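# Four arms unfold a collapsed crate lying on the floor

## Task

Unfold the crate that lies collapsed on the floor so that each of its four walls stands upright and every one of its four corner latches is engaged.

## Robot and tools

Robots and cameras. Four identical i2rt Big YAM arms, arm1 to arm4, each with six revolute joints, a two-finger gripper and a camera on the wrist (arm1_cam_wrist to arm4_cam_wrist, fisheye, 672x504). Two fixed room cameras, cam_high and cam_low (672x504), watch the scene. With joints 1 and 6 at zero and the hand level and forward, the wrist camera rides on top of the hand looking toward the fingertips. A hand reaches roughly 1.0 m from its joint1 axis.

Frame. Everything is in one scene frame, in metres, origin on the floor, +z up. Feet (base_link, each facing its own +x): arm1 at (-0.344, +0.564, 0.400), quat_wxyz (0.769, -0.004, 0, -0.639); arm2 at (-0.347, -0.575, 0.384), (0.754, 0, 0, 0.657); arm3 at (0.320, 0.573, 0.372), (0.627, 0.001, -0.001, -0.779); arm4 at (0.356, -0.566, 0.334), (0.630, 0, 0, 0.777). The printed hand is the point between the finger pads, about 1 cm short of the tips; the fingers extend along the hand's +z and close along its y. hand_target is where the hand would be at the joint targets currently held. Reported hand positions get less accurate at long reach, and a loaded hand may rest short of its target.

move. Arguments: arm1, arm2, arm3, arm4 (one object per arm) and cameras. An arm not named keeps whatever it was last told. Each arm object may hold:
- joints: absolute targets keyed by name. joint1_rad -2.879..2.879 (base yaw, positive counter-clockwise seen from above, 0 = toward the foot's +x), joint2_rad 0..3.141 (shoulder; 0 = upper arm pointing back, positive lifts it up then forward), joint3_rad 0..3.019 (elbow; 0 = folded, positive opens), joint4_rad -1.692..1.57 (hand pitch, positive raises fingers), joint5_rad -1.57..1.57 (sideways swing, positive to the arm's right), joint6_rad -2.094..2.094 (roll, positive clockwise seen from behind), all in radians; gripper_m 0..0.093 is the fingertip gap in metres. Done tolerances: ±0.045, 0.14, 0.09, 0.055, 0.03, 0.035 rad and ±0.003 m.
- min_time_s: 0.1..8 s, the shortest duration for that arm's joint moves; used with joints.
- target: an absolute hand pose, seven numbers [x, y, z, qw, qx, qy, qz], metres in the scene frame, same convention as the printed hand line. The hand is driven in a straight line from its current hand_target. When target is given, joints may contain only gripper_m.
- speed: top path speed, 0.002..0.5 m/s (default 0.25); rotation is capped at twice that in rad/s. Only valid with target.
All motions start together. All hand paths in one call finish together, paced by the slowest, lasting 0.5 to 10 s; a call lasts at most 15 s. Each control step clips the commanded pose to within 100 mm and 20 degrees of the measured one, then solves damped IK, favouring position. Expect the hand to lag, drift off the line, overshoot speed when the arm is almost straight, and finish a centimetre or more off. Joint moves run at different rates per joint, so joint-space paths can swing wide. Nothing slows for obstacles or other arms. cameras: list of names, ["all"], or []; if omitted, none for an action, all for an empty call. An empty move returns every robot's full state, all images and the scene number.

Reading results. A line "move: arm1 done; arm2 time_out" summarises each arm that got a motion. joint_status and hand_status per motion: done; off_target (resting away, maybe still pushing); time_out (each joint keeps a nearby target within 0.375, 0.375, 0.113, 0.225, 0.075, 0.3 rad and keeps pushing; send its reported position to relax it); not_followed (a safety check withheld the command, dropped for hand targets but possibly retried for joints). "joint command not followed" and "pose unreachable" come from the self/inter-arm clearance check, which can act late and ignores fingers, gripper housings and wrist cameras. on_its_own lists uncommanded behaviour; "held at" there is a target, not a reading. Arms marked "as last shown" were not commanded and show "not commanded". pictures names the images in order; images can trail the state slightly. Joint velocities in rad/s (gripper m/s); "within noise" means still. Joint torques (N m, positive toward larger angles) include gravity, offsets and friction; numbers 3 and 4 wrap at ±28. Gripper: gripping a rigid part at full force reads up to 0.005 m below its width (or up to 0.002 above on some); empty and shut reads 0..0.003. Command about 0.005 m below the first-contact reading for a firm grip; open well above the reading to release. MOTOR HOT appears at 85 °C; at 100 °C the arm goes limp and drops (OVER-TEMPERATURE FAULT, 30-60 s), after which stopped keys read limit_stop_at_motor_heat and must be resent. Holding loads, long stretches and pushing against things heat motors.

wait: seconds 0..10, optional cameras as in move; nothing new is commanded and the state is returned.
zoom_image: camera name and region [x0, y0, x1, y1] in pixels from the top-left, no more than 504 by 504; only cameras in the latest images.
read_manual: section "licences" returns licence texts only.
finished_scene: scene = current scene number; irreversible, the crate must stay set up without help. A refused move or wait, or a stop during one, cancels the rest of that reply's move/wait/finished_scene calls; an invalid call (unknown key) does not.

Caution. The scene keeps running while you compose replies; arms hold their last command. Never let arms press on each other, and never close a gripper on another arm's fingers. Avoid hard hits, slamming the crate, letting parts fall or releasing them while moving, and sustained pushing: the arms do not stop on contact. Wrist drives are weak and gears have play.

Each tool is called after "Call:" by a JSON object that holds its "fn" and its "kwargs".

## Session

Call:
{"fn": "move", "kwargs": {}}

Call:
{"fn": "zoom_image", "kwargs": {"camera": "cam_high", "region": [230, 230, 430, 430]}}

Scene clock: 0.00 s.
Joint torques (N m): no reading
Motor temperatures (°C): arm1=[27 28 27 26 23 23 25] | arm2=[23 24 24 24 27 26 24] | arm3=[26 24 27 23 26 23 27] | arm4=[24 26 26 29 26 25 26]
Heat: arm1: hottest joint2_rad 28 °C; arm2: hottest joint5_rad 27 °C; arm3: hottest joint3_rad 27 °C; arm4: hottest joint4_rad 29 °C.
Joint velocities: within noise
arm1.joint_positions: joint1_rad=+0.789 joint2_rad=+0.609 joint3_rad=+1.408 joint4_rad=-1.451 joint5_rad=+0.217 joint6_rad=-0.687 gripper_m=+0.09396
arm1.joint_status: not commanded
arm1.hand: x=-0.1883 y=+0.4177 z=+0.9285 quat_wxyz=(-0.292, -0.006, -0.892, +0.344) (m; scene frame)
arm1.hand_target: x=-0.1903 y=+0.4192 z=+0.9383 quat_wxyz=(-0.301, -0.007, -0.887, +0.350) (m; scene frame)
arm1.hand_status: not commanded
arm2.joint_positions: joint1_rad=-0.187 joint2_rad=+0.597 joint3_rad=+1.311 joint4_rad=-1.291 joint5_rad=+0.240 joint6_rad=-0.242 gripper_m=+0.09396
arm2.joint_status: not commanded
arm2.hand: x=-0.2313 y=-0.3616 z=+0.9012 quat_wxyz=(-0.466, +0.549, -0.680, -0.136) (m; scene frame)
arm2.hand_target: x=-0.2318 y=-0.3633 z=+0.9149 quat_wxyz=(-0.477, +0.543, -0.676, -0.143) (m; scene frame)
arm2.hand_status: not commanded
arm3.joint_positions: joint1_rad=+0.868 joint2_rad=+0.636 joint3_rad=+1.401 joint4_rad=-1.459 joint5_rad=+0.267 joint6_rad=-0.464 gripper_m=+0.09396
arm3.joint_status: not commanded
arm3.hand: x=+0.4150 y=+0.3713 z=+0.8920 quat_wxyz=(-0.249, -0.258, -0.861, +0.361) (m; scene frame)
arm3.hand_target: x=+0.4139 y=+0.3728 z=+0.9011 quat_wxyz=(-0.257, -0.258, -0.856, +0.367) (m; scene frame)
arm3.hand_status: not commanded
arm4.joint_positions: joint1_rad=-0.127 joint2_rad=+0.607 joint3_rad=+1.357 joint4_rad=-1.287 joint5_rad=+0.181 joint6_rad=-0.762 gripper_m=+0.09396
arm4.joint_status: not commanded
arm4.hand: x=+0.3685 y=-0.3250 z=+0.8718 quat_wxyz=(-0.478, +0.793, -0.350, -0.141) (m; scene frame)
arm4.hand_target: x=+0.3687 y=-0.3277 z=+0.8812 quat_wxyz=(-0.487, +0.788, -0.349, -0.145) (m; scene frame)
arm4.hand_status: not commanded
pictures: arm1_cam_wrist, arm2_cam_wrist, arm3_cam_wrist, arm4_cam_wrist, cam_high, cam_low

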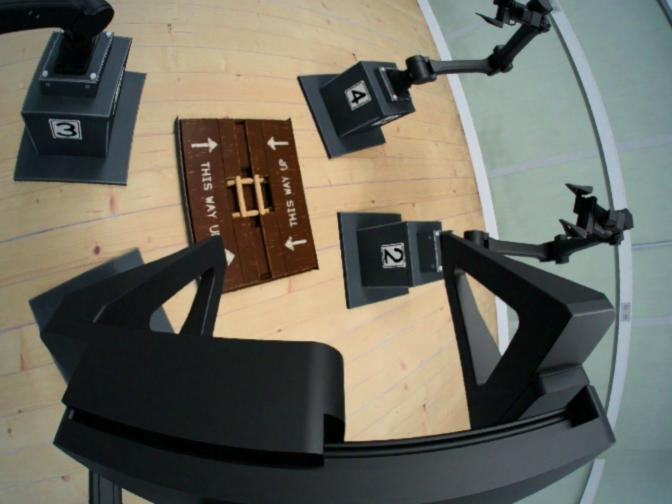

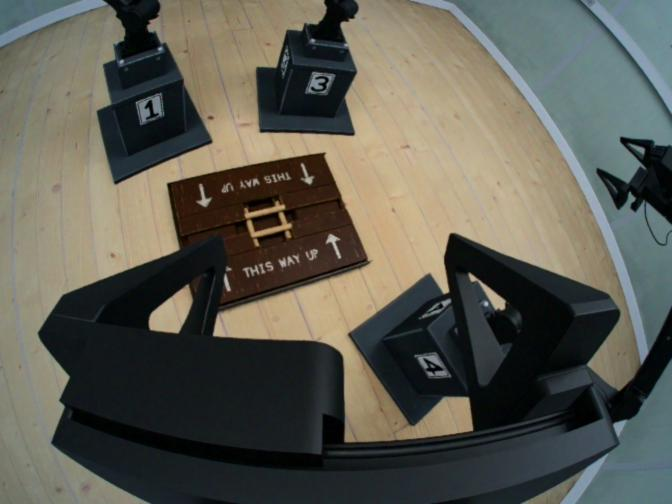

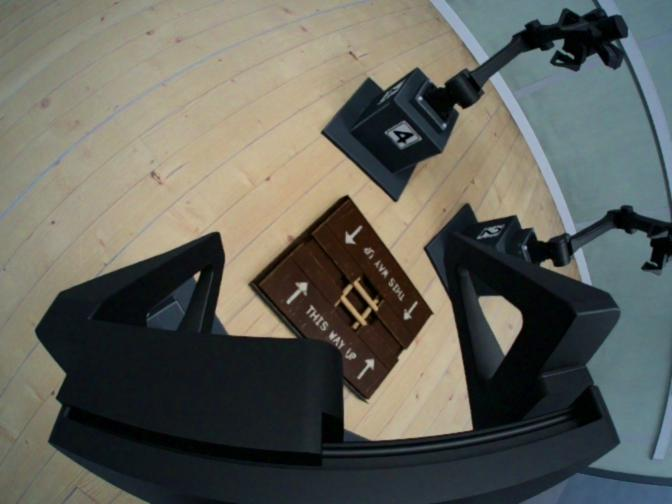

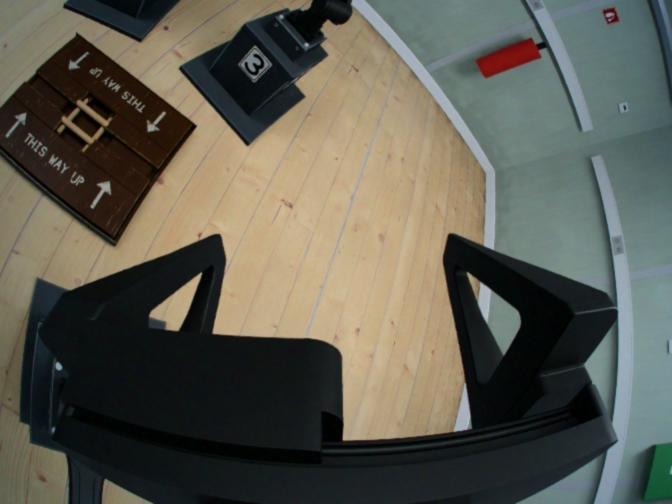

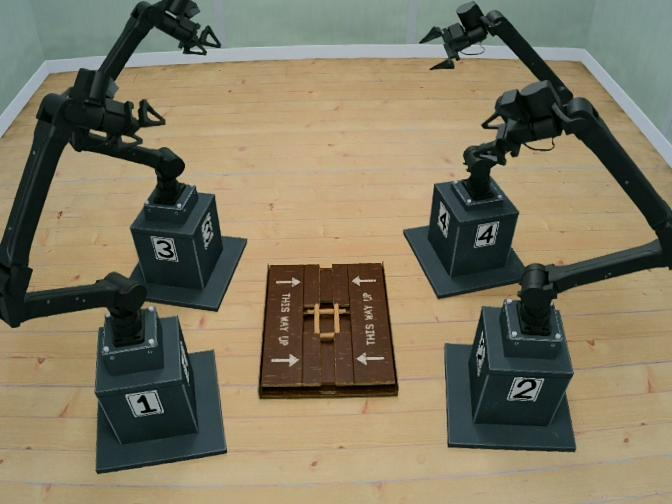

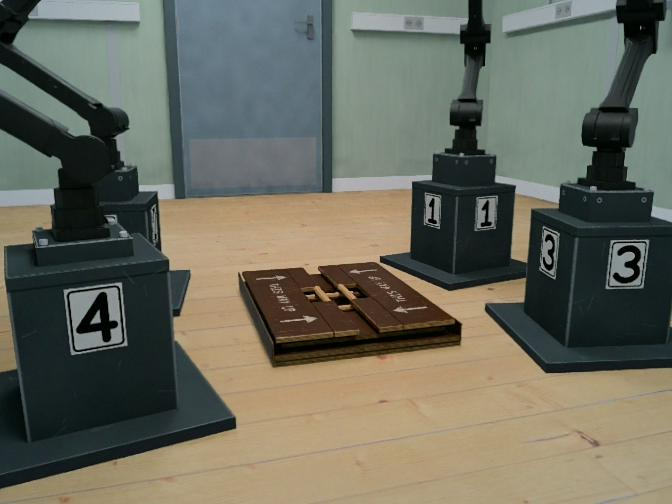

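Scaled by 2.520 from the camera's 672x504 image, which has a finer 960x720 frame.

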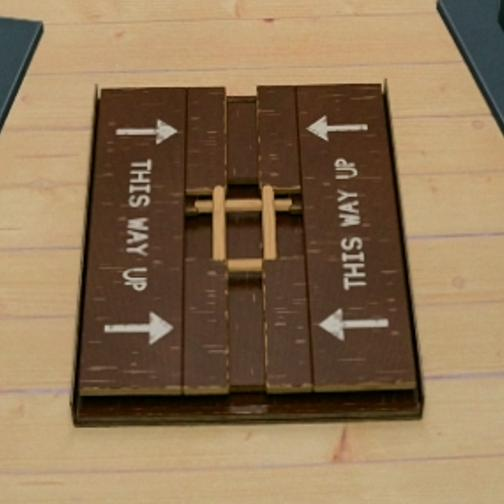

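Call:
{"fn": "move", "kwargs": {"arm1": {"target": [-0.005, 0.038, 0.165, 0, 0.0175, 0.9998, 0], "speed": 0.45, "joints": {"gripper_m": 0.05}}, "arm4": {"target": [0.08, -0.24, 0.40, 0, 1, -0.0131, 0], "speed": 0.4, "joints": {"gripper_m": 0.05}}, "arm2": {"target": [-0.27, -0.25, 0.47, 0, 0.7157, -0.6984, 0], "speed": 0.4, "joints": {"gripper_m": 0.05}}, "arm3": {"target": [0.24, 0.28, 0.47, 0, 0.7071, 0.7071, 0], "speed": 0.4, "joints": {"gripper_m": 0.05}}, "cameras": ["arm1_cam_wrist", "cam_high"]}}

Scene clock: 20.93 s.
Joint torques (N m): arm1=[-1.14 -23.88 7.87 0.05 0.13 -0.01] | arm2=[0.79 -9.41 7.69 0.7 -0.12 -0.12] | arm3=[-2.14 -5.36 6.57 0.88 0.26 0.13] | arm4=[2.2 -11.4 11.63 0.1 -0.22 -0.11]
Motor temperatures (°C): arm1=[27 28 29 26 23 23 25] | arm2=[23 24 25 24 27 26 24] | arm3=[26 24 29 23 26 23 27] | arm4=[24 26 28 29 26 25 26]
Heat: arm1: hottest joint3_rad 29 °C; arm2: hottest joint5_rad 27 °C; arm3: hottest joint3_rad 29 °C; arm4: hottest joint4_rad 29 °C.
move: arm1 off_target; arm2 off_target; arm3 done; arm4 off_target
Joint velocities: within noise
arm1.joint_positions: joint1_rad=+0.402 joint2_rad=+2.507 joint3_rad=+1.644 joint4_rad=-0.730 joint5_rad=-0.010 joint6_rad=-0.943 gripper_m=+0.05007
arm1.joint_status: all done
arm1.hand: x=-0.0064 y=+0.0558 z=+0.1633 quat_wxyz=(+0.005, -0.020, -1.000, -0.009) (m; scene frame)
arm1.hand_target: x=-0.0051 y=+0.0444 z=+0.1622 quat_wxyz=(+0.003, -0.018, -1.000, -0.005) (m; scene frame)
arm1.hand_status: off_target (0.018 m and 1.2 deg from the pose sent, 0.872 m and 53.7 deg at the start; pose on its path clipped on 32 of 98 steps)
arm2.joint_positions: joint1_rad=-0.098 joint2_rad=+1.329 joint3_rad=+0.817 joint4_rad=-1.097 joint5_rad=+0.005 joint6_rad=-0.240 gripper_m=+0.05013
arm2.joint_status: all done
arm2.hand: x=-0.2709 y=-0.2638 z=+0.4638 quat_wxyz=(+0.015, +0.709, -0.705, +0.013) (m; scene frame)
arm2.hand_target: x=-0.2717 y=-0.2518 z=+0.4694 quat_wxyz=(+0.003, +0.715, -0.699, +0.004) (m; scene frame)
arm2.hand_status: off_target (0.015 m and 2.5 deg from the pose sent, 0.447 m and 59.5 deg at the start)
arm3.joint_positions: joint1_rad=-0.040 joint2_rad=+1.217 joint3_rad=+0.789 joint4_rad=-1.149 joint5_rad=-0.001 joint6_rad=-0.264 gripper_m=+0.05013
arm3.joint_status: all done
arm3.hand: x=+0.2440 y=+0.2828 z=+0.4742 quat_wxyz=(+0.000, -0.704, -0.710, -0.004) (m; scene frame)
arm3.hand_target: x=+0.2389 y=+0.2821 z=+0.4688 quat_wxyz=(+0.003, -0.712, -0.702, -0.006) (m; scene frame)
arm3.hand_status: done (0.006 m and 0.7 deg from the pose sent, 0.466 m and 75.4 deg at the start)
arm4.joint_positions: joint1_rad=+0.482 joint2_rad=+1.579 joint3_rad=+1.012 joint4_rad=-1.051 joint5_rad=+0.010 joint6_rad=-0.814 gripper_m=+0.05007
arm4.joint_status: all done
arm4.hand: x=+0.1009 y=-0.2537 z=+0.3902 quat_wxyz=(+0.014, +0.999, -0.034, +0.019) (m; scene frame)
arm4.hand_target: x=+0.0867 y=-0.2408 z=+0.3989 quat_wxyz=(+0.001, +1.000, -0.022, +0.006) (m; scene frame)
arm4.hand_status: off_target (0.027 m and 3.6 deg from the pose sent, 0.559 m and 74.2 deg at the start)
pictures: arm1_cam_wrist, cam_high

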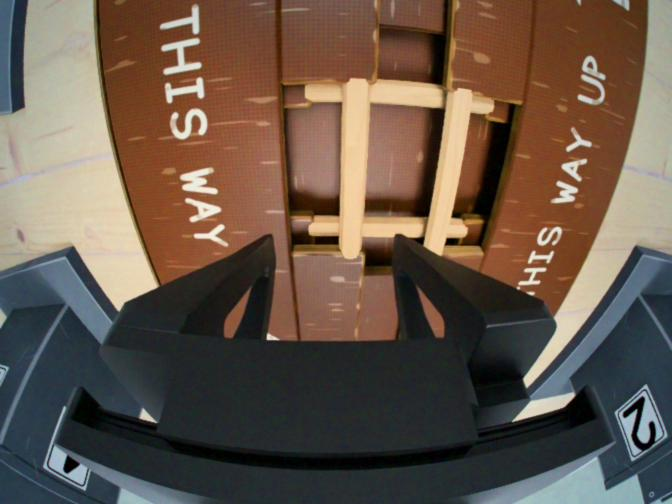

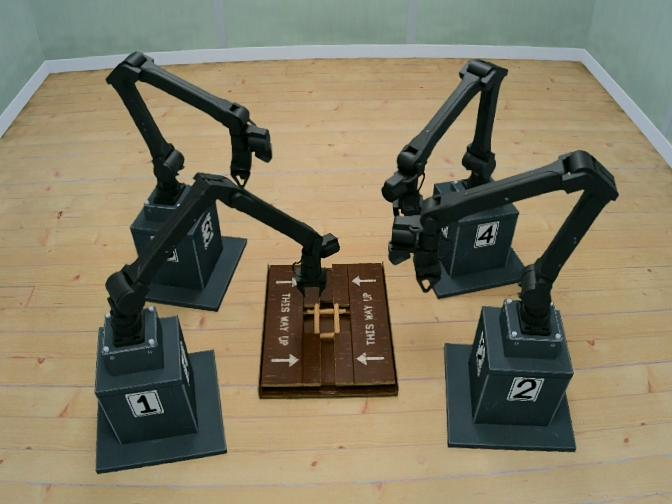

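Call:
{"fn": "move", "kwargs": {"arm1": {"target": [-0.011, 0.034, 0.049, 0, 0.0218, 0.9998, 0], "speed": 0.2, "joints": {"gripper_m": 0.05}}}}

Call:
{"fn": "move", "kwargs": {"arm1": {"joints": {"gripper_m": 0.01}}, "cameras": ["arm1_cam_wrist"]}}

Call:
{"fn": "move", "kwargs": {"arm1": {"target": [-0.006, 0.053, 0.131, -0.0026, 0.0198, 0.9914, -0.1305], "speed": 0.17}, "cameras": ["arm1_cam_wrist"]}}

Scene clock: 27.10 s.
Joint torques (N m): arm1=[-0.97 -25.64 6.9 0.61 0.06 0] | arm2=[0.79 -9.47 7.68 0.7 -0.12 -0.13] | arm3=[-1.44 -6.18 6.57 0.85 0.23 0.15] | arm4=[2.2 -11.4 11.63 0.1 -0.22 -0.1]
Motor temperatures (°C): arm1=[27 28 29 26 23 23 25] | arm2=[23 24 26 24 27 26 24] | arm3=[26 24 29 23 26 23 27] | arm4=[24 26 28 29 26 25 26]
Heat: arm1: hottest joint3_rad 29 °C; arm2: hottest joint5_rad 27 °C; arm3: hottest joint3_rad 29 °C; arm4: hottest joint4_rad 29 °C.
move: arm1 off_target
Joint velocities: within noise
arm1.joint_positions: joint1_rad=+0.387 joint2_rad=+2.757 joint3_rad=+1.799 joint4_rad=-0.635 joint5_rad=-0.007 joint6_rad=-0.957 gripper_m=+0.05007
arm1.joint_status: all done
arm1.hand: x=-0.0139 y=+0.0475 z=+0.0504 quat_wxyz=(+0.006, -0.021, -1.000, -0.008) (m; scene frame)
arm1.hand_target: x=-0.0119 y=+0.0352 z=+0.0489 quat_wxyz=(+0.000, -0.019, -1.000, +0.000) (m; scene frame)
arm1.hand_status: off_target (0.014 m and 1.2 deg from the pose sent, 0.116 m and 1.2 deg at the start)
arm2, arm3: as last shown
arm4.joint_positions: joint1_rad=+0.481 joint2_rad=+1.579 joint3_rad=+1.012 joint4_rad=-1.051 joint5_rad=+0.010 joint6_rad=-0.814 gripper_m=+0.05007
arm4.joint_status: not commanded
arm4.hand: x=+0.1013 y=-0.2534 z=+0.3902 quat_wxyz=(+0.014, +0.999, -0.034, +0.019) (m; scene frame)
arm4.hand_target: x=+0.0872 y=-0.2404 z=+0.3989 quat_wxyz=(+0.001, +1.000, -0.023, +0.006) (m; scene frame)
arm4.hand_status: not commanded
pictures: none

Scene clock: 27.93 s.
Joint torques (N m): arm1=[-0.44 -25.47 6.93 0.47 -0.05 -0.02] | arm2=[0.67 -9.52 7.68 0.7 -0.12 -0.13] | arm3=[-2.02 -6.42 6.61 0.94 0.24 0.19] | arm4=[2.14 -11.4 11.64 0.1 -0.22 -0.1]
Motor temperatures (°C): arm1=[27 29 29 26 23 23 25] | arm2=[23 24 26 24 27 26 24] | arm3=[26 24 29 23 26 23 27] | arm4=[24 26 28 29 26 25 26]
Heat: arm1: hottest joint2_rad 29 °C; arm2: hottest joint5_rad 27 °C; arm3: hottest joint3_rad 29 °C; arm4: hottest joint4_rad 29 °C.
move: arm1 off_target
Joint velocities: within noise
arm1.joint_positions: joint1_rad=+0.384 joint2_rad=+2.757 joint3_rad=+1.804 joint4_rad=-0.627 joint5_rad=-0.006 joint6_rad=-0.954 gripper_m=+0.01701
arm1.joint_status: gripper_m off_target (ended at +0.01705, target +0.01000)
arm1.hand: x=-0.0133 y=+0.0426 z=+0.0514 quat_wxyz=(+0.003, -0.024, -1.000, -0.003) (m; scene frame)
arm1.hand_target: x=-0.0122 y=+0.0325 z=+0.0493 quat_wxyz=(-0.002, -0.022, -1.000, +0.003) (m; scene frame)
arm1.hand_status: not commanded
arm2, arm3, arm4: as last shown
pictures: arm1_cam_wrist

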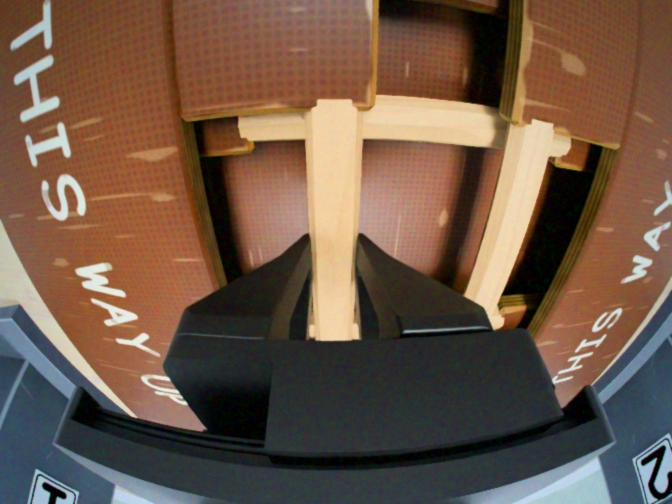

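Scene clock: 29.43 s.
Joint torques (N m): arm1=[0.85 -28.75 2.82 0.06 0.06 0.17] | arm2=[0.73 -9.47 7.66 0.7 -0.12 -0.13] | arm3=[-1.96 -5.77 6.64 0.87 0.21 0.12] | arm4=[2.2 -11.4 11.64 0.12 -0.22 -0.1]
Motor temperatures (°C): arm1=[27 29 29 26 23 23 25] | arm2=[23 24 26 24 27 26 24] | arm3=[26 24 29 23 26 23 27] | arm4=[24 26 28 29 26 25 26]
Heat: arm1: hottest joint2_rad 29 °C; arm2: hottest joint5_rad 27 °C; arm3: hottest joint3_rad 29 °C; arm4: hottest joint4_rad 29 °C.
move: arm1 off_target
Joint velocities: within noise
arm1.joint_positions: joint1_rad=+0.435 joint2_rad=+2.554 joint3_rad=+1.493 joint4_rad=-0.308 joint5_rad=+0.157 joint6_rad=-0.920 gripper_m=+0.01701
arm1.joint_status: not commanded
arm1.hand: x=-0.0143 y=+0.0501 z=+0.1102 quat_wxyz=(+0.006, -0.023, -0.991, +0.130) (m; scene frame)
arm1.hand_target: x=-0.0058 y=+0.0519 z=+0.1305 quat_wxyz=(+0.002, -0.021, -0.991, +0.132) (m; scene frame)
arm1.hand_status: off_target (0.023 m and 0.6 deg from the pose sent, 0.081 m and 15.3 deg at the start)
arm2, arm3, arm4: as last shown
pictures: arm1_cam_wrist

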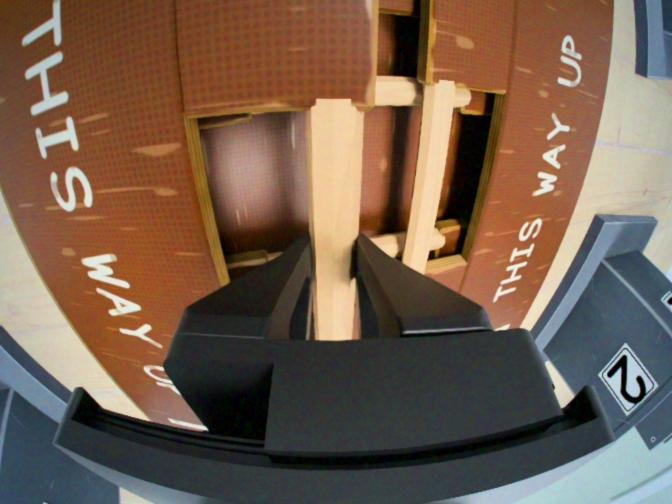

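Call:
{"fn": "move", "kwargs": {"arm1": {"target": [-0.004, 0.107, 0.209, -0.006, 0.019, 0.9537, -0.3007], "speed": 0.17}}}

Call:
{"fn": "move", "kwargs": {"arm1": {"target": [-0.002, 0.18, 0.245, -0.0085, 0.018, 0.9063, -0.4226], "speed": 0.16}, "arm4": {"target": [-0.022, -0.010, 0.14, 0, 1, -0.0131, 0], "speed": 0.5}, "cameras": ["arm4_cam_wrist", "cam_low"]}}

Scene clock: 33.27 s.
Joint torques (N m): arm1=[1.14 -24.41 2.41 1.26 0.51 0.17] | arm2=[0.73 -9.52 7.66 0.7 -0.12 -0.12] | arm3=[-1.55 -6.07 6.54 0.87 0.22 0.14] | arm4=[2.2 -11.4 11.64 0.1 -0.22 -0.1]
Motor temperatures (°C): arm1=[27 29 29 26 23 23 25] | arm2=[23 24 26 24 27 26 24] | arm3=[26 24 29 23 26 23 27] | arm4=[24 26 28 29 26 25 26]
Heat: arm1: hottest joint2_rad 29 °C; arm2: hottest joint5_rad 27 °C; arm3: hottest joint3_rad 29 °C; arm4: hottest joint4_rad 29 °C.
move: arm1 off_target
Joint velocities: within noise
arm1.joint_positions: joint1_rad=+0.562 joint2_rad=+2.318 joint3_rad=+1.115 joint4_rad=+0.061 joint5_rad=+0.407 joint6_rad=-0.870 gripper_m=+0.01684
arm1.joint_status: not commanded
arm1.hand: x=-0.0134 y=+0.1023 z=+0.1937 quat_wxyz=(+0.013, -0.020, -0.957, +0.290) (m; scene frame)
arm1.hand_target: x=-0.0073 y=+0.1058 z=+0.2078 quat_wxyz=(+0.007, -0.020, -0.955, +0.296) (m; scene frame)
arm1.hand_status: off_target (0.019 m and 1.5 deg from the pose sent, 0.114 m and 20.1 deg at the start)
arm2, arm3, arm4: as last shown
pictures: none

Scene clock: 35.37 s.
Joint torques (N m): arm1=[1.73 -21.83 1.24 1.72 0.55 0.19] | arm2=[0.79 -9.47 7.68 0.7 -0.12 -0.13] | arm3=[-1.73 -6.01 6.53 0.76 0.22 0.14] | arm4=[1.61 -21.83 10.77 -0.53 -0.24 -0.1]
Motor temperatures (°C): arm1=[27 29 29 26 23 23 25] | arm2=[23 24 26 24 27 26 24] | arm3=[26 24 30 23 26 23 27] | arm4=[24 26 28 29 26 25 26]
Heat: arm1: hottest joint2_rad 29 °C; arm2: hottest joint5_rad 27 °C; arm3: hottest joint3_rad 30 °C; arm4: hottest joint4_rad 29 °C.
move: arm1 off_target; arm4 off_target
Joint velocities: within noise
arm1.joint_positions: joint1_rad=+0.734 joint2_rad=+2.246 joint3_rad=+0.887 joint4_rad=+0.353 joint5_rad=+0.685 joint6_rad=-0.807 gripper_m=+0.01656
arm1.joint_status: not commanded
arm1.hand: x=-0.0122 y=+0.1700 z=+0.2339 quat_wxyz=(+0.022, -0.022, -0.908, +0.418) (m; scene frame)
arm1.hand_target: x=-0.0023 y=+0.1780 z=+0.2449 quat_wxyz=(+0.010, -0.017, -0.906, +0.423) (m; scene frame)
arm1.hand_status: off_target (0.018 m and 1.7 deg from the pose sent, 0.094 m and 16.3 deg at the start)
arm2, arm3: as last shown
arm4.joint_positions: joint1_rad=+0.393 joint2_rad=+2.509 joint3_rad=+1.822 joint4_rad=-0.887 joint5_rad=+0.000 joint6_rad=-0.932 gripper_m=+0.05007
arm4.joint_status: not commanded
arm4.hand: x=-0.0180 y=-0.0198 z=+0.1441 quat_wxyz=(+0.001, +1.000, -0.019, +0.001) (m; scene frame)
arm4.hand_target: x=-0.0194 y=-0.0123 z=+0.1373 quat_wxyz=(+0.001, +1.000, -0.013, +0.000) (m; scene frame)
arm4.hand_status: off_target (0.011 m and 0.7 deg from the pose sent, 0.370 m and 3.7 deg at the start; pose on its path clipped on 17 of 63 steps)
pictures: arm4_cam_wrist, cam_low

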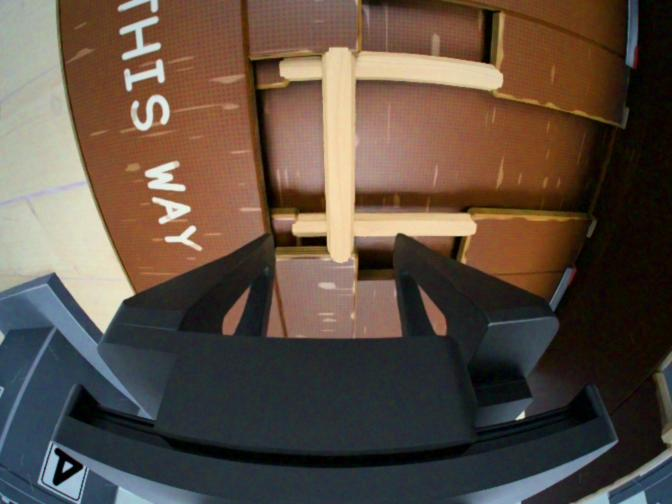

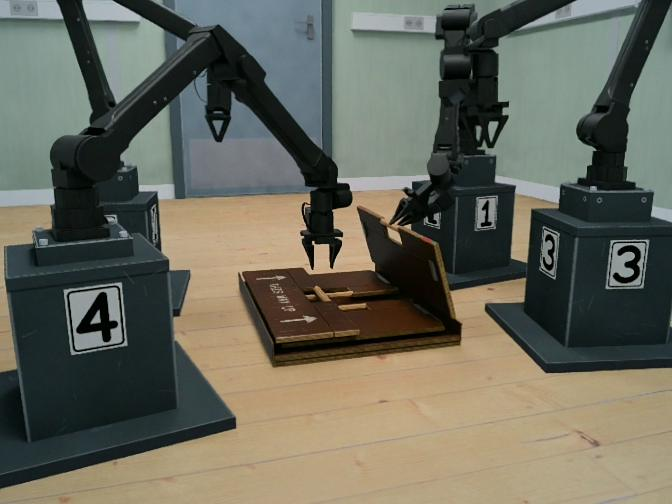

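Call:
{"fn": "move", "kwargs": {"arm1": {"target": [-0.001, 0.215, 0.248, -0.0085, 0.0153, 0.8746, -0.4848], "speed": 0.12}, "arm4": {"target": [-0.022, -0.008, 0.047, 0, 1, -0.0131, 0], "speed": 0.2}}}

Call:
{"fn": "move", "kwargs": {"arm1": {"target": [0.0, 0.248, 0.243, -0.009, 0.015, 0.8572, -0.515], "speed": 0.1}, "arm4": {"joints": {"gripper_m": 0.011}}, "cameras": ["arm4_cam_wrist", "arm1_cam_wrist"]}}

Scene clock: 46.80 s.
Joint torques (N m): arm1=[2.49 -19.08 0.99 2.43 0.75 0.16] | arm2=[0.79 -9.41 7.68 0.7 -0.12 -0.12] | arm3=[-2.14 -6.07 6.42 0.84 0.26 0.15] | arm4=[1.38 -22.59 10.03 0.08 -0.16 -0.1]
Motor temperatures (°C): arm1=[27 30 29 26 23 23 26] | arm2=[23 24 26 24 27 26 24] | arm3=[26 24 30 23 26 23 27] | arm4=[24 27 29 29 26 25 26]
Heat: arm1: hottest joint2_rad 30 °C; arm2: hottest joint5_rad 27 °C; arm3: hottest joint3_rad 30 °C; arm4: hottest joint3_rad 29 °C.
move: arm1 off_target; arm4 off_target
Joint velocities: within noise
arm1.joint_positions: joint1_rad=+0.833 joint2_rad=+2.271 joint3_rad=+0.813 joint4_rad=+0.511 joint5_rad=+0.835 joint6_rad=-0.787 gripper_m=+0.01653
arm1.joint_status: not commanded
arm1.hand: x=-0.0110 y=+0.2053 z=+0.2421 quat_wxyz=(+0.022, -0.021, -0.877, +0.479) (m; scene frame)
arm1.hand_target: x=-0.0009 y=+0.2142 z=+0.2478 quat_wxyz=(+0.009, -0.015, -0.874, +0.485) (m; scene frame)
arm1.hand_status: off_target (0.015 m and 1.8 deg from the pose sent, 0.048 m and 8.8 deg at the start)
arm2, arm3: as last shown
arm4.joint_positions: joint1_rad=+0.393 joint2_rad=+2.699 joint3_rad=+1.928 joint4_rad=-0.818 joint5_rad=+0.000 joint6_rad=-0.932 gripper_m=+0.05007
arm4.joint_status: not commanded
arm4.hand: x=-0.0183 y=-0.0194 z=+0.0517 quat_wxyz=(+0.007, +1.000, -0.019, +0.005) (m; scene frame)
arm4.hand_target: x=-0.0213 y=-0.0089 z=+0.0474 quat_wxyz=(+0.000, +1.000, -0.013, +0.000) (m; scene frame)
arm4.hand_status: off_target (0.013 m and 1.2 deg from the pose sent, 0.098 m and 0.7 deg at the start)
pictures: none

Scene clock: 47.87 s.
Joint torques (N m): arm1=[4.48 -18.49 0.05 2.13 0.9 0.33] | arm2=[0.85 -9.47 7.68 0.7 -0.12 -0.13] | arm3=[-2.43 -6.42 6.61 0.94 0.23 0.16] | arm4=[1.55 -22.89 9.98 -0.02 -0.2 -0.04]
Motor temperatures (°C): arm1=[27 30 29 26 23 23 26] | arm2=[23 24 26 24 27 26 24] | arm3=[26 24 30 23 26 23 27] | arm4=[24 27 29 29 26 25 26]
Heat: arm1: hottest joint2_rad 30 °C; arm2: hottest joint5_rad 27 °C; arm3: hottest joint3_rad 30 °C; arm4: hottest joint3_rad 29 °C.
move: arm1 off_target; arm4 off_target
Joint velocities: within noise
arm1.joint_positions: joint1_rad=+0.895 joint2_rad=+2.301 joint3_rad=+0.792 joint4_rad=+0.577 joint5_rad=+0.935 joint6_rad=-0.759 gripper_m=+0.01652
arm1.joint_status: not commanded
arm1.hand: x=-0.0110 y=+0.2254 z=+0.2434 quat_wxyz=(+0.026, -0.025, -0.857, +0.513) (m; scene frame)
arm1.hand_target: x=-0.0005 y=+0.2466 z=+0.2435 quat_wxyz=(+0.011, -0.011, -0.857, +0.515) (m; scene frame)
arm1.hand_status: off_target (0.025 m and 2.3 deg from the pose sent, 0.044 m and 5.0 deg at the start)
arm2, arm3: as last shown
arm4.joint_positions: joint1_rad=+0.392 joint2_rad=+2.699 joint3_rad=+1.929 joint4_rad=-0.810 joint5_rad=+0.002 joint6_rad=-0.944 gripper_m=+0.01710
arm4.joint_status: gripper_m off_target (ended at +0.01712, target +0.01100)
arm4.hand: x=-0.0187 y=-0.0165 z=+0.0521 quat_wxyz=(+0.003, +1.000, -0.014, +0.003) (m; scene frame)
arm4.hand_target: x=-0.0222 y=-0.0078 z=+0.0475 quat_wxyz=(-0.003, +1.000, -0.009, -0.002) (m; scene frame)
arm4.hand_status: not commanded
pictures: arm1_cam_wrist, arm4_cam_wrist

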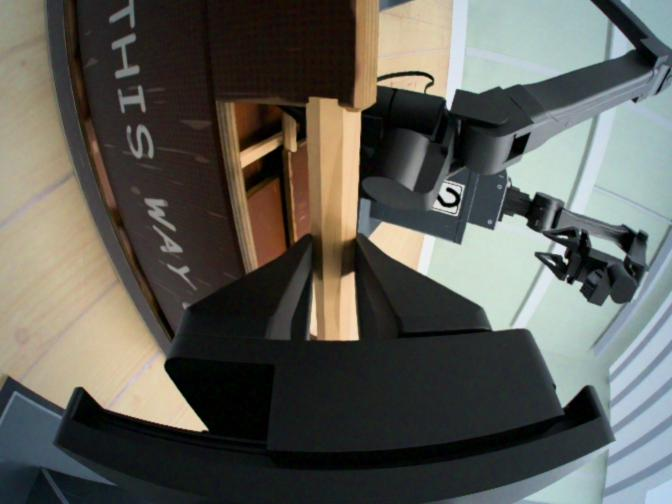

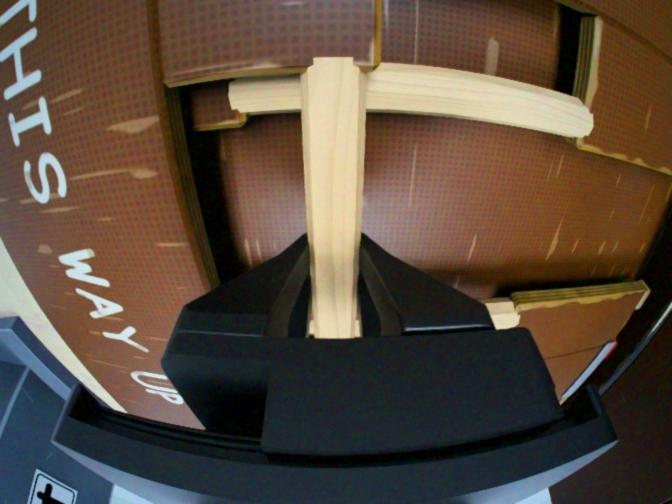

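Call:
{"fn": "move", "kwargs": {"arm4": {"target": [-0.020, -0.029, 0.138, -0.1305, 0.9914, -0.013, 0.0017], "speed": 0.15}}}

Call:
{"fn": "move", "kwargs": {"arm4": {"target": [-0.021, -0.079, 0.211, -0.3007, 0.9537, -0.0125, 0.004], "speed": 0.16}, "cameras": ["arm4_cam_wrist"]}}

Call:
{"fn": "move", "kwargs": {"arm4": {"target": [-0.023, -0.151, 0.247, -0.4226, 0.9063, -0.012, 0.0055], "speed": 0.15}}}

Call:
{"fn": "move", "kwargs": {"arm4": {"target": [-0.024, -0.185, 0.250, -0.4848, 0.8746, -0.0115, 0.0064], "speed": 0.12}, "cameras": ["arm4_cam_wrist"]}}

Scene clock: 51.67 s.
Joint torques (N m): arm1=[4.13 -18.49 -0.03 2.18 0.87 0.29] | arm2=[0.73 -9.52 7.68 0.72 -0.12 -0.12] | arm3=[-1.67 -6.12 6.54 0.73 0.22 0.15] | arm4=[2.43 -25.99 5.27 -0.53 -0.13 0.28]
Motor temperatures (°C): arm1=[27 30 29 26 23 23 26] | arm2=[23 24 26 24 27 26 24] | arm3=[26 24 30 23 26 23 27] | arm4=[24 27 29 29 26 25 26]
Heat: arm1: hottest joint2_rad 30 °C; arm2: hottest joint5_rad 27 °C; arm3: hottest joint3_rad 30 °C; arm4: hottest joint3_rad 29 °C.
move: arm4 off_target
Joint velocities: within noise
arm1: as last shown
arm1.joint_positions: joint1_rad=+0.895 joint2_rad=+2.301 joint3_rad=+0.792 joint4_rad=+0.577 joint5_rad=+0.935 joint6_rad=-0.759 gripper_m=+0.01651
arm2.joint_positions: joint1_rad=-0.098 joint2_rad=+1.329 joint3_rad=+0.817 joint4_rad=-1.097 joint5_rad=+0.005 joint6_rad=-0.240 gripper_m=+0.05013
arm2.joint_status: not commanded
arm2.hand: x=-0.2709 y=-0.2638 z=+0.4638 quat_wxyz=(+0.015, +0.709, -0.705, +0.013) (m; scene frame)
arm2.hand_target: x=-0.2717 y=-0.2518 z=+0.4694 quat_wxyz=(+0.003, +0.715, -0.699, +0.004) (m; scene frame)
arm2.hand_status: not commanded
arm3.joint_positions: joint1_rad=-0.040 joint2_rad=+1.217 joint3_rad=+0.789 joint4_rad=-1.149 joint5_rad=-0.001 joint6_rad=-0.264 gripper_m=+0.05013
arm3.joint_status: not commanded
arm3.hand: x=+0.2440 y=+0.2828 z=+0.4742 quat_wxyz=(+0.000, -0.704, -0.710, -0.004) (m; scene frame)
arm3.hand_target: x=+0.2389 y=+0.2821 z=+0.4688 quat_wxyz=(+0.003, -0.712, -0.702, -0.006) (m; scene frame)
arm3.hand_status: not commanded
arm4.joint_positions: joint1_rad=+0.442 joint2_rad=+2.463 joint3_rad=+1.600 joint4_rad=-0.500 joint5_rad=+0.168 joint6_rad=-0.914 gripper_m=+0.01710
arm4.joint_status: not commanded
arm4.hand: x=-0.0189 y=-0.0245 z=+0.1194 quat_wxyz=(-0.133, +0.991, -0.012, +0.003) (m; scene frame)
arm4.hand_target: x=-0.0230 y=-0.0291 z=+0.1376 quat_wxyz=(-0.132, +0.991, -0.015, +0.001) (m; scene frame)
arm4.hand_status: off_target (0.019 m and 0.3 deg from the pose sent, 0.087 m and 15.3 deg at the start)
pictures: none

Scene clock: 53.43 s.
Joint torques (N m): arm1=[4.01 -18.02 -0.12 2.18 0.91 0.31] | arm2=[0.73 -9.41 7.69 0.7 -0.12 -0.12] | arm3=[-1.49 -6.12 6.54 0.9 0.24 0.11] | arm4=[2.43 -22.01 4.79 0.53 0.29 0.22]
Motor temperatures (°C): arm1=[27 30 29 26 23 23 26] | arm2=[23 24 26 24 27 26 24] | arm3=[26 24 30 23 26 23 27] | arm4=[24 28 29 29 26 25 27]
Heat: arm1: hottest joint2_rad 30 °C; arm2: hottest joint5_rad 27 °C; arm3: hottest joint3_rad 30 °C; arm4: hottest joint3_rad 29 °C.
move: arm4 off_target
Joint velocities: within noise
arm1, arm2, arm3: as last shown
arm4.joint_positions: joint1_rad=+0.559 joint2_rad=+2.214 joint3_rad=+1.230 joint4_rad=-0.146 joint5_rad=+0.412 joint6_rad=-0.875 gripper_m=+0.01667
arm4.joint_status: not commanded
arm4.hand: x=-0.0197 y=-0.0751 z=+0.1979 quat_wxyz=(-0.292, +0.956, -0.011, +0.005) (m; scene frame)
arm4.hand_target: x=-0.0212 y=-0.0800 z=+0.2100 quat_wxyz=(-0.296, +0.955, -0.011, +0.003) (m; scene frame)
arm4.hand_status: off_target (0.014 m and 1.0 deg from the pose sent, 0.107 m and 19.8 deg at the start)
pictures: arm4_cam_wrist

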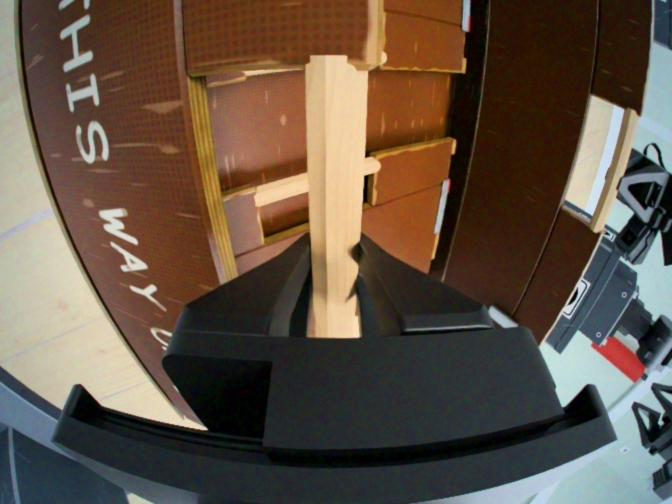

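Scene clock: 54.97 s.
Joint torques (N m): arm1=[4.89 -18.55 0.08 2.14 0.86 0.32] | arm2=[0.73 -9.47 7.68 0.69 -0.12 -0.13] | arm3=[-1.73 -6.12 6.49 0.79 0.2 0.13] | arm4=[2.73 -19.6 3.54 0.92 0.58 0.23]
Motor temperatures (°C): arm1=[27 30 29 26 23 23 26] | arm2=[23 24 26 24 27 26 24] | arm3=[26 24 30 23 26 23 27] | arm4=[24 28 29 29 26 25 27]
Heat: arm1: hottest joint2_rad 30 °C; arm2: hottest joint5_rad 27 °C; arm3: hottest joint3_rad 30 °C; arm4: hottest joint3_rad 29 °C.
move: arm4 off_target
Joint velocities: within noise
arm1, arm2, arm3: as last shown
arm4.joint_positions: joint1_rad=+0.709 joint2_rad=+2.110 joint3_rad=+0.986 joint4_rad=+0.147 joint5_rad=+0.669 joint6_rad=-0.835 gripper_m=+0.01640
arm4.joint_status: not commanded
arm4.hand: x=-0.0206 y=-0.1411 z=+0.2362 quat_wxyz=(-0.418, +0.908, -0.014, +0.009) (m; scene frame)
arm4.hand_target: x=-0.0205 y=-0.1474 z=+0.2473 quat_wxyz=(-0.424, +0.906, -0.014, +0.007) (m; scene frame)
arm4.hand_status: off_target (0.015 m and 0.7 deg from the pose sent, 0.090 m and 16.0 deg at the start)
pictures: none

Scene clock: 56.17 s.
Joint torques (N m): arm1=[4.6 -18.84 -0.06 2.24 0.89 0.35] | arm2=[0.79 -9.41 7.66 0.7 -0.12 -0.13] | arm3=[-1.85 -6.24 6.58 0.68 0.22 0.15] | arm4=[3.14 -17.26 3.38 1.58 0.78 0.21]
Motor temperatures (°C): arm1=[27 30 29 26 23 23 26] | arm2=[23 24 26 24 27 26 24] | arm3=[26 24 30 23 26 23 27] | arm4=[24 28 29 29 26 25 27]
Heat: arm1: hottest joint2_rad 30 °C; arm2: hottest joint5_rad 27 °C; arm3: hottest joint3_rad 30 °C; arm4: hottest joint3_rad 29 °C.
move: arm4 done
Joint velocities: within noise
arm1, arm2, arm3: as last shown
arm4.joint_positions: joint1_rad=+0.798 joint2_rad=+2.111 joint3_rad=+0.897 joint4_rad=+0.308 joint5_rad=+0.812 joint6_rad=-0.829 gripper_m=+0.01640
arm4.joint_status: not commanded
arm4.hand: x=-0.0220 y=-0.1767 z=+0.2442 quat_wxyz=(-0.479, +0.878, -0.013, +0.010) (m; scene frame)
arm4.hand_target: x=-0.0244 y=-0.1845 z=+0.2498 quat_wxyz=(-0.485, +0.874, -0.011, +0.007) (m; scene frame)
arm4.hand_status: done (0.010 m and 0.9 deg from the pose sent, 0.046 m and 8.5 deg at the start)
pictures: arm4_cam_wrist

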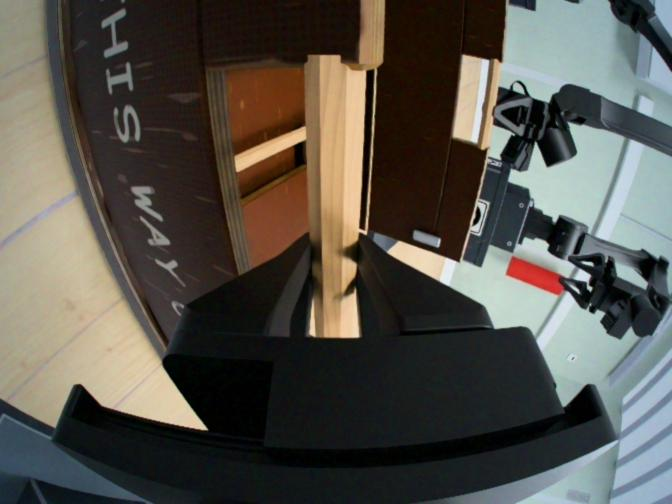

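Call:
{"fn": "move", "kwargs": {"arm4": {"target": [-0.025, -0.217, 0.247, -0.515, 0.8572, -0.011, 0.0068], "speed": 0.09}, "arm2": {"target": [-0.12, 0.0, 0.30, 0, 0.7157, -0.6984, 0]}}}

Call:
{"fn": "move", "kwargs": {"arm2": {"target": [-0.075, 0.016, 0.12, 0, 0.7157, -0.6984, 0], "speed": 0.25}, "cameras": ["arm2_cam_wrist", "cam_high"]}}

Scene clock: 60.30 s.
Joint torques (N m): arm1=[4.66 -18.32 -0.16 2.14 0.89 0.32] | arm2=[-0.67 -22.12 8.53 0.08 -0.15 -0.13] | arm3=[-2.26 -5.66 6.52 0.83 0.21 0.15] | arm4=[4.84 -16.62 1.95 1.57 1.05 0.34]
Motor temperatures (°C): arm1=[27 30 28 26 23 23 26] | arm2=[23 24 26 24 27 26 24] | arm3=[26 24 30 23 26 23 27] | arm4=[24 28 29 29 27 25 27]
Heat: arm1: hottest joint2_rad 30 °C; arm2: hottest joint5_rad 27 °C; arm3: hottest joint3_rad 30 °C; arm4: hottest joint3_rad 29 °C.
move: arm2 off_target; arm4 off_target
Joint velocities: within noise
arm1, arm3: as last shown
arm2.joint_positions: joint1_rad=-0.238 joint2_rad=+2.226 joint3_rad=+1.562 joint4_rad=-0.932 joint5_rad=+0.001 joint6_rad=-0.389 gripper_m=+0.05013
arm2.joint_status: not commanded
arm2.hand: x=-0.1263 y=-0.0158 z=+0.2904 quat_wxyz=(+0.011, +0.712, -0.702, +0.005) (m; scene frame)
arm2.hand_target: x=-0.1175 y=-0.0031 z=+0.2979 quat_wxyz=(+0.001, +0.713, -0.701, +0.000) (m; scene frame)
arm2.hand_status: off_target (0.020 m and 1.5 deg from the pose sent, 0.345 m and 2.5 deg at the start)
arm4.joint_positions: joint1_rad=+0.850 joint2_rad=+2.128 joint3_rad=+0.863 joint4_rad=+0.388 joint5_rad=+0.899 joint6_rad=-0.820 gripper_m=+0.01640
arm4.joint_status: not commanded
arm4.hand: x=-0.0226 y=-0.1962 z=+0.2460 quat_wxyz=(-0.511, +0.860, -0.017, +0.012) (m; scene frame)
arm4.hand_target: x=-0.0253 y=-0.2151 z=+0.2479 quat_wxyz=(-0.516, +0.857, -0.007, +0.008) (m; scene frame)
arm4.hand_status: off_target (0.021 m and 1.0 deg from the pose sent, 0.041 m and 4.8 deg at the start)
pictures: none

Scene clock: 62.00 s.
Joint torques (N m): arm1=[4.54 -18.61 -0.01 2.02 0.91 0.33] | arm2=[-1.14 -24.76 7.32 0.42 -0.11 -0.12] | arm3=[-1.73 -6.07 6.61 0.8 0.21 0.15] | arm4=[4.84 -16.67 1.95 1.57 1.06 0.33]
Motor temperatures (°C): arm1=[27 30 28 26 23 23 26] | arm2=[23 25 26 24 27 26 24] | arm3=[26 24 30 23 26 23 27] | arm4=[24 28 29 29 27 25 27]
Heat: arm1: hottest joint2_rad 30 °C; arm2: hottest joint5_rad 27 °C; arm3: hottest joint3_rad 30 °C; arm4: hottest joint3_rad 29 °C.
move: arm2 off_target
Joint velocities: within noise
arm1, arm3, arm4: as last shown
arm2.joint_positions: joint1_rad=-0.289 joint2_rad=+2.619 joint3_rad=+1.782 joint4_rad=-0.769 joint5_rad=+0.001 joint6_rad=-0.446 gripper_m=+0.05013
arm2.joint_status: not commanded
arm2.hand: x=-0.0860 y=-0.0006 z=+0.1135 quat_wxyz=(+0.016, +0.714, -0.700, +0.007) (m; scene frame)
arm2.hand_target: x=-0.0766 y=+0.0150 z=+0.1209 quat_wxyz=(+0.000, +0.716, -0.698, +0.000) (m; scene frame)
arm2.hand_status: off_target (0.021 m and 2.0 deg from the pose sent, 0.181 m and 1.5 deg at the start)
pictures: arm2_cam_wrist, cam_high

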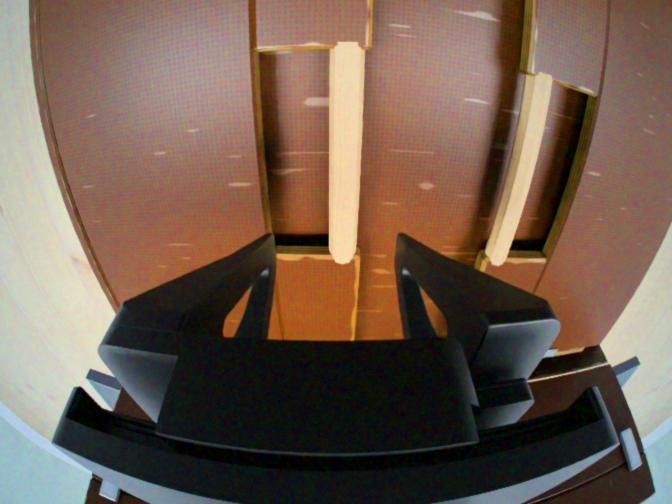

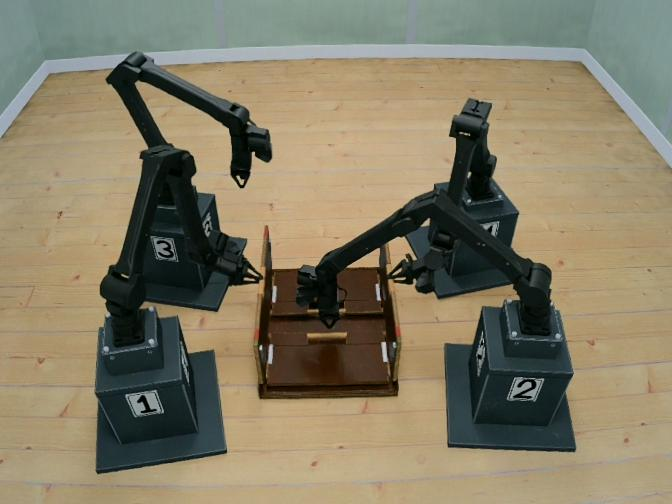

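Call:
{"fn": "move", "kwargs": {"arm2": {"target": [-0.072, 0.020, 0.038, 0, 0.7157, -0.6984, 0], "speed": 0.18}}}

Call:
{"fn": "move", "kwargs": {"arm2": {"joints": {"gripper_m": 0.011}}, "cameras": ["arm2_cam_wrist"]}}

Scene clock: 72.87 s.
Joint torques (N m): arm1=[4.19 -18.2 -0.02 2.24 0.9 0.37] | arm2=[-0.67 -25.41 6.79 0.35 -0.08 -0.13] | arm3=[-1.9 -6.36 6.58 0.81 0.19 0.14] | arm4=[4.84 -16.67 1.95 1.58 1.05 0.33]
Motor temperatures (°C): arm1=[27 30 28 26 23 23 26] | arm2=[23 26 27 24 27 26 24] | arm3=[26 24 30 23 26 23 27] | arm4=[24 28 28 29 27 25 27]
Heat: arm1: hottest joint2_rad 30 °C; arm2: hottest joint3_rad 27 °C; arm3: hottest joint3_rad 30 °C; arm4: hottest joint4_rad 29 °C.
move: arm2 off_target
Joint velocities: within noise
arm1, arm3, arm4: as last shown
arm2.joint_positions: joint1_rad=-0.284 joint2_rad=+2.818 joint3_rad=+1.930 joint4_rad=-0.725 joint5_rad=+0.001 joint6_rad=-0.447 gripper_m=+0.05013
arm2.joint_status: not commanded
arm2.hand: x=-0.0876 y=+0.0028 z=+0.0267 quat_wxyz=(+0.019, +0.716, -0.697, +0.008) (m; scene frame)
arm2.hand_target: x=-0.0751 y=+0.0202 z=+0.0382 quat_wxyz=(+0.000, +0.717, -0.697, +0.000) (m; scene frame)
arm2.hand_status: off_target (0.026 m and 2.4 deg from the pose sent, 0.080 m and 2.0 deg at the start)
pictures: none

Scene clock: 73.63 s.
Joint torques (N m): arm1=[4.01 -18.14 0.1 2.32 0.9 0.31] | arm2=[-0.32 -25.99 6.82 0.35 -0.13 -0.13] | arm3=[-1.79 -5.89 6.52 0.83 0.21 0.13] | arm4=[4.89 -16.67 1.95 1.58 1.05 0.34]
Motor temperatures (°C): arm1=[27 30 28 26 23 23 26] | arm2=[23 26 27 24 27 26 24] | arm3=[26 24 30 23 26 23 27] | arm4=[24 28 28 29 28 25 27]
Heat: arm1: hottest joint2_rad 30 °C; arm2: hottest joint3_rad 27 °C; arm3: hottest joint3_rad 30 °C; arm4: hottest joint4_rad 29 °C.
move: arm2 off_target
Joint velocities: within noise
arm1.joint_positions: joint1_rad=+0.895 joint2_rad=+2.301 joint3_rad=+0.792 joint4_rad=+0.577 joint5_rad=+0.935 joint6_rad=-0.759 gripper_m=+0.01651
arm1.joint_status: not commanded
arm1.hand: x=-0.0110 y=+0.2254 z=+0.2434 quat_wxyz=(+0.026, -0.025, -0.857, +0.513) (m; scene frame)
arm1.hand_target: x=-0.0005 y=+0.2466 z=+0.2435 quat_wxyz=(+0.011, -0.011, -0.857, +0.515) (m; scene frame)
arm1.hand_status: not commanded
arm2.joint_positions: joint1_rad=-0.292 joint2_rad=+2.818 joint3_rad=+1.932 joint4_rad=-0.722 joint5_rad=+0.001 joint6_rad=-0.447 gripper_m=+0.01739
arm2.joint_status: gripper_m off_target (ended at +0.01742, target +0.01100)
arm2.hand: x=-0.0825 y=+0.0022 z=+0.0270 quat_wxyz=(+0.017, +0.714, -0.700, +0.007) (m; scene frame)
arm2.hand_target: x=-0.0728 y=+0.0199 z=+0.0382 quat_wxyz=(-0.001, +0.716, -0.698, -0.001) (m; scene frame)
arm2.hand_status: not commanded
arm3, arm4: as last shown
pictures: arm2_cam_wrist

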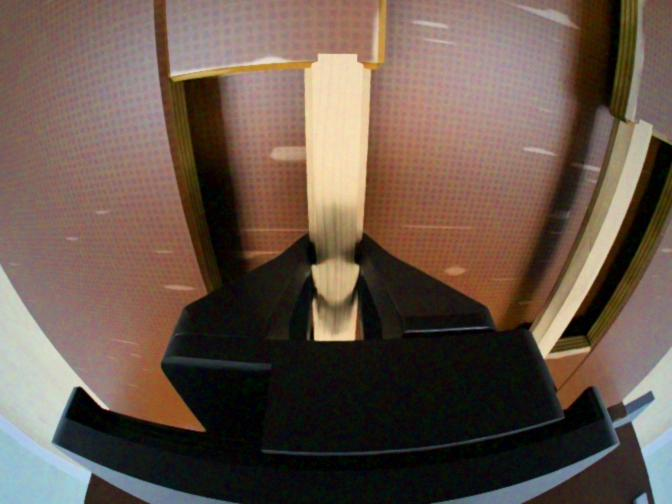

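Call:
{"fn": "move", "kwargs": {"arm2": {"target": [-0.100, 0.017, 0.150, 0.0609, 0.7130, -0.6957, -0.0624], "speed": 0.14}}}

Call:
{"fn": "move", "kwargs": {"arm2": {"target": [-0.157, 0.016, 0.219, 0.0609, 0.7130, -0.6957, -0.0624], "speed": 0.14}, "cameras": ["arm2_cam_wrist"]}}

Scene clock: 76.93 s.
Joint torques (N m): arm1=[4.84 -18.08 -0.01 2.19 0.91 0.29] | arm2=[0.67 -31.91 4.26 -1.66 -1.29 -0.12] | arm3=[-1.55 -6.3 6.61 0.85 0.25 0.15] | arm4=[4.84 -16.67 1.95 1.58 1.05 0.33]
Motor temperatures (°C): arm1=[27 30 28 26 24 23 26] | arm2=[23 27 26 24 27 26 25] | arm3=[26 24 30 23 26 23 27] | arm4=[24 28 28 29 28 25 27]
Heat: arm1: hottest joint2_rad 30 °C; arm2: hottest joint2_rad 27 °C; arm3: hottest joint3_rad 30 °C; arm4: hottest joint4_rad 29 °C.
move: arm2 off_target
Joint velocities: within noise
arm1, arm4: as last shown
arm2.joint_positions: joint1_rad=-0.312 joint2_rad=+2.677 joint3_rad=+1.858 joint4_rad=-0.840 joint5_rad=-0.130 joint6_rad=-0.464 gripper_m=+0.01692
arm2.joint_status: not commanded
arm2.hand: x=-0.0935 y=+0.0024 z=+0.0992 quat_wxyz=(+0.062, +0.709, -0.701, -0.047) (m; scene frame)
arm2.hand_target: x=-0.0967 y=+0.0189 z=+0.1472 quat_wxyz=(+0.058, +0.714, -0.695, -0.063) (m; scene frame)
arm2.hand_status: off_target (0.053 m and 1.9 deg from the pose sent, 0.125 m and 9.4 deg at the start)
arm3.joint_positions: joint1_rad=-0.040 joint2_rad=+1.217 joint3_rad=+0.789 joint4_rad=-1.149 joint5_rad=-0.001 joint6_rad=-0.264 gripper_m=+0.05013
arm3.joint_status: not commanded
arm3.hand: x=+0.2440 y=+0.2828 z=+0.4742 quat_wxyz=(+0.000, -0.704, -0.710, -0.004) (m; scene frame)
arm3.hand_target: x=+0.2389 y=+0.2821 z=+0.4688 quat_wxyz=(+0.003, -0.712, -0.702, -0.006) (m; scene frame)
arm3.hand_status: not commanded
pictures: none

Scene clock: 78.37 s.
Joint torques (N m): arm1=[5.01 -18.49 -0.03 2.15 0.9 0.32] | arm2=[2.37 -29.92 4.59 -1.39 -1.51 0.09] | arm3=[-1.49 -6.01 6.57 0.92 0.23 0.15] | arm4=[4.84 -16.67 1.95 1.57 1.05 0.34]
Motor temperatures (°C): arm1=[27 30 28 26 24 23 26] | arm2=[23 27 26 24 27 26 25] | arm3=[26 24 30 23 26 23 27] | arm4=[24 28 28 29 28 25 27]
Heat: arm1: hottest joint2_rad 30 °C; arm2: hottest joint2_rad 27 °C; arm3: hottest joint3_rad 30 °C; arm4: hottest joint4_rad 29 °C.
move: arm2 off_target
Joint velocities: within noise
arm1, arm3, arm4: as last shown
arm2.joint_positions: joint1_rad=-0.249 joint2_rad=+2.484 joint3_rad=+1.699 joint4_rad=-0.864 joint5_rad=-0.131 joint6_rad=-0.403 gripper_m=+0.01692
arm2.joint_status: not commanded
arm2.hand: x=-0.1367 y=+0.0022 z=+0.1769 quat_wxyz=(+0.061, +0.710, -0.701, -0.045) (m; scene frame)
arm2.hand_target: x=-0.1558 y=+0.0162 z=+0.2162 quat_wxyz=(+0.061, +0.715, -0.694, -0.063) (m; scene frame)
arm2.hand_status: off_target (0.049 m and 2.1 deg from the pose sent, 0.136 m and 1.9 deg at the start)
pictures: arm2_cam_wrist

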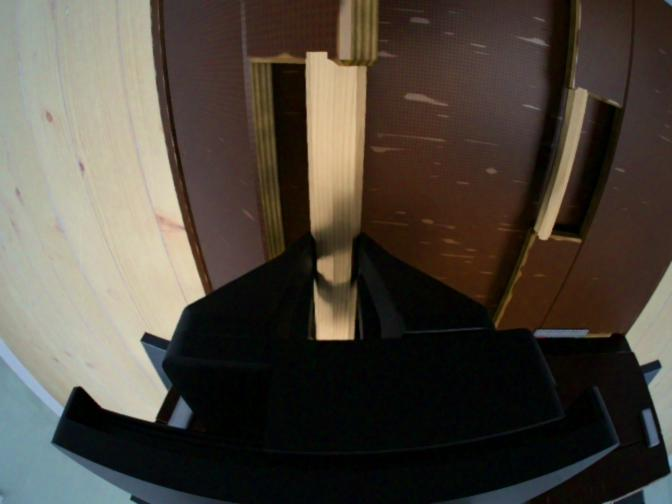

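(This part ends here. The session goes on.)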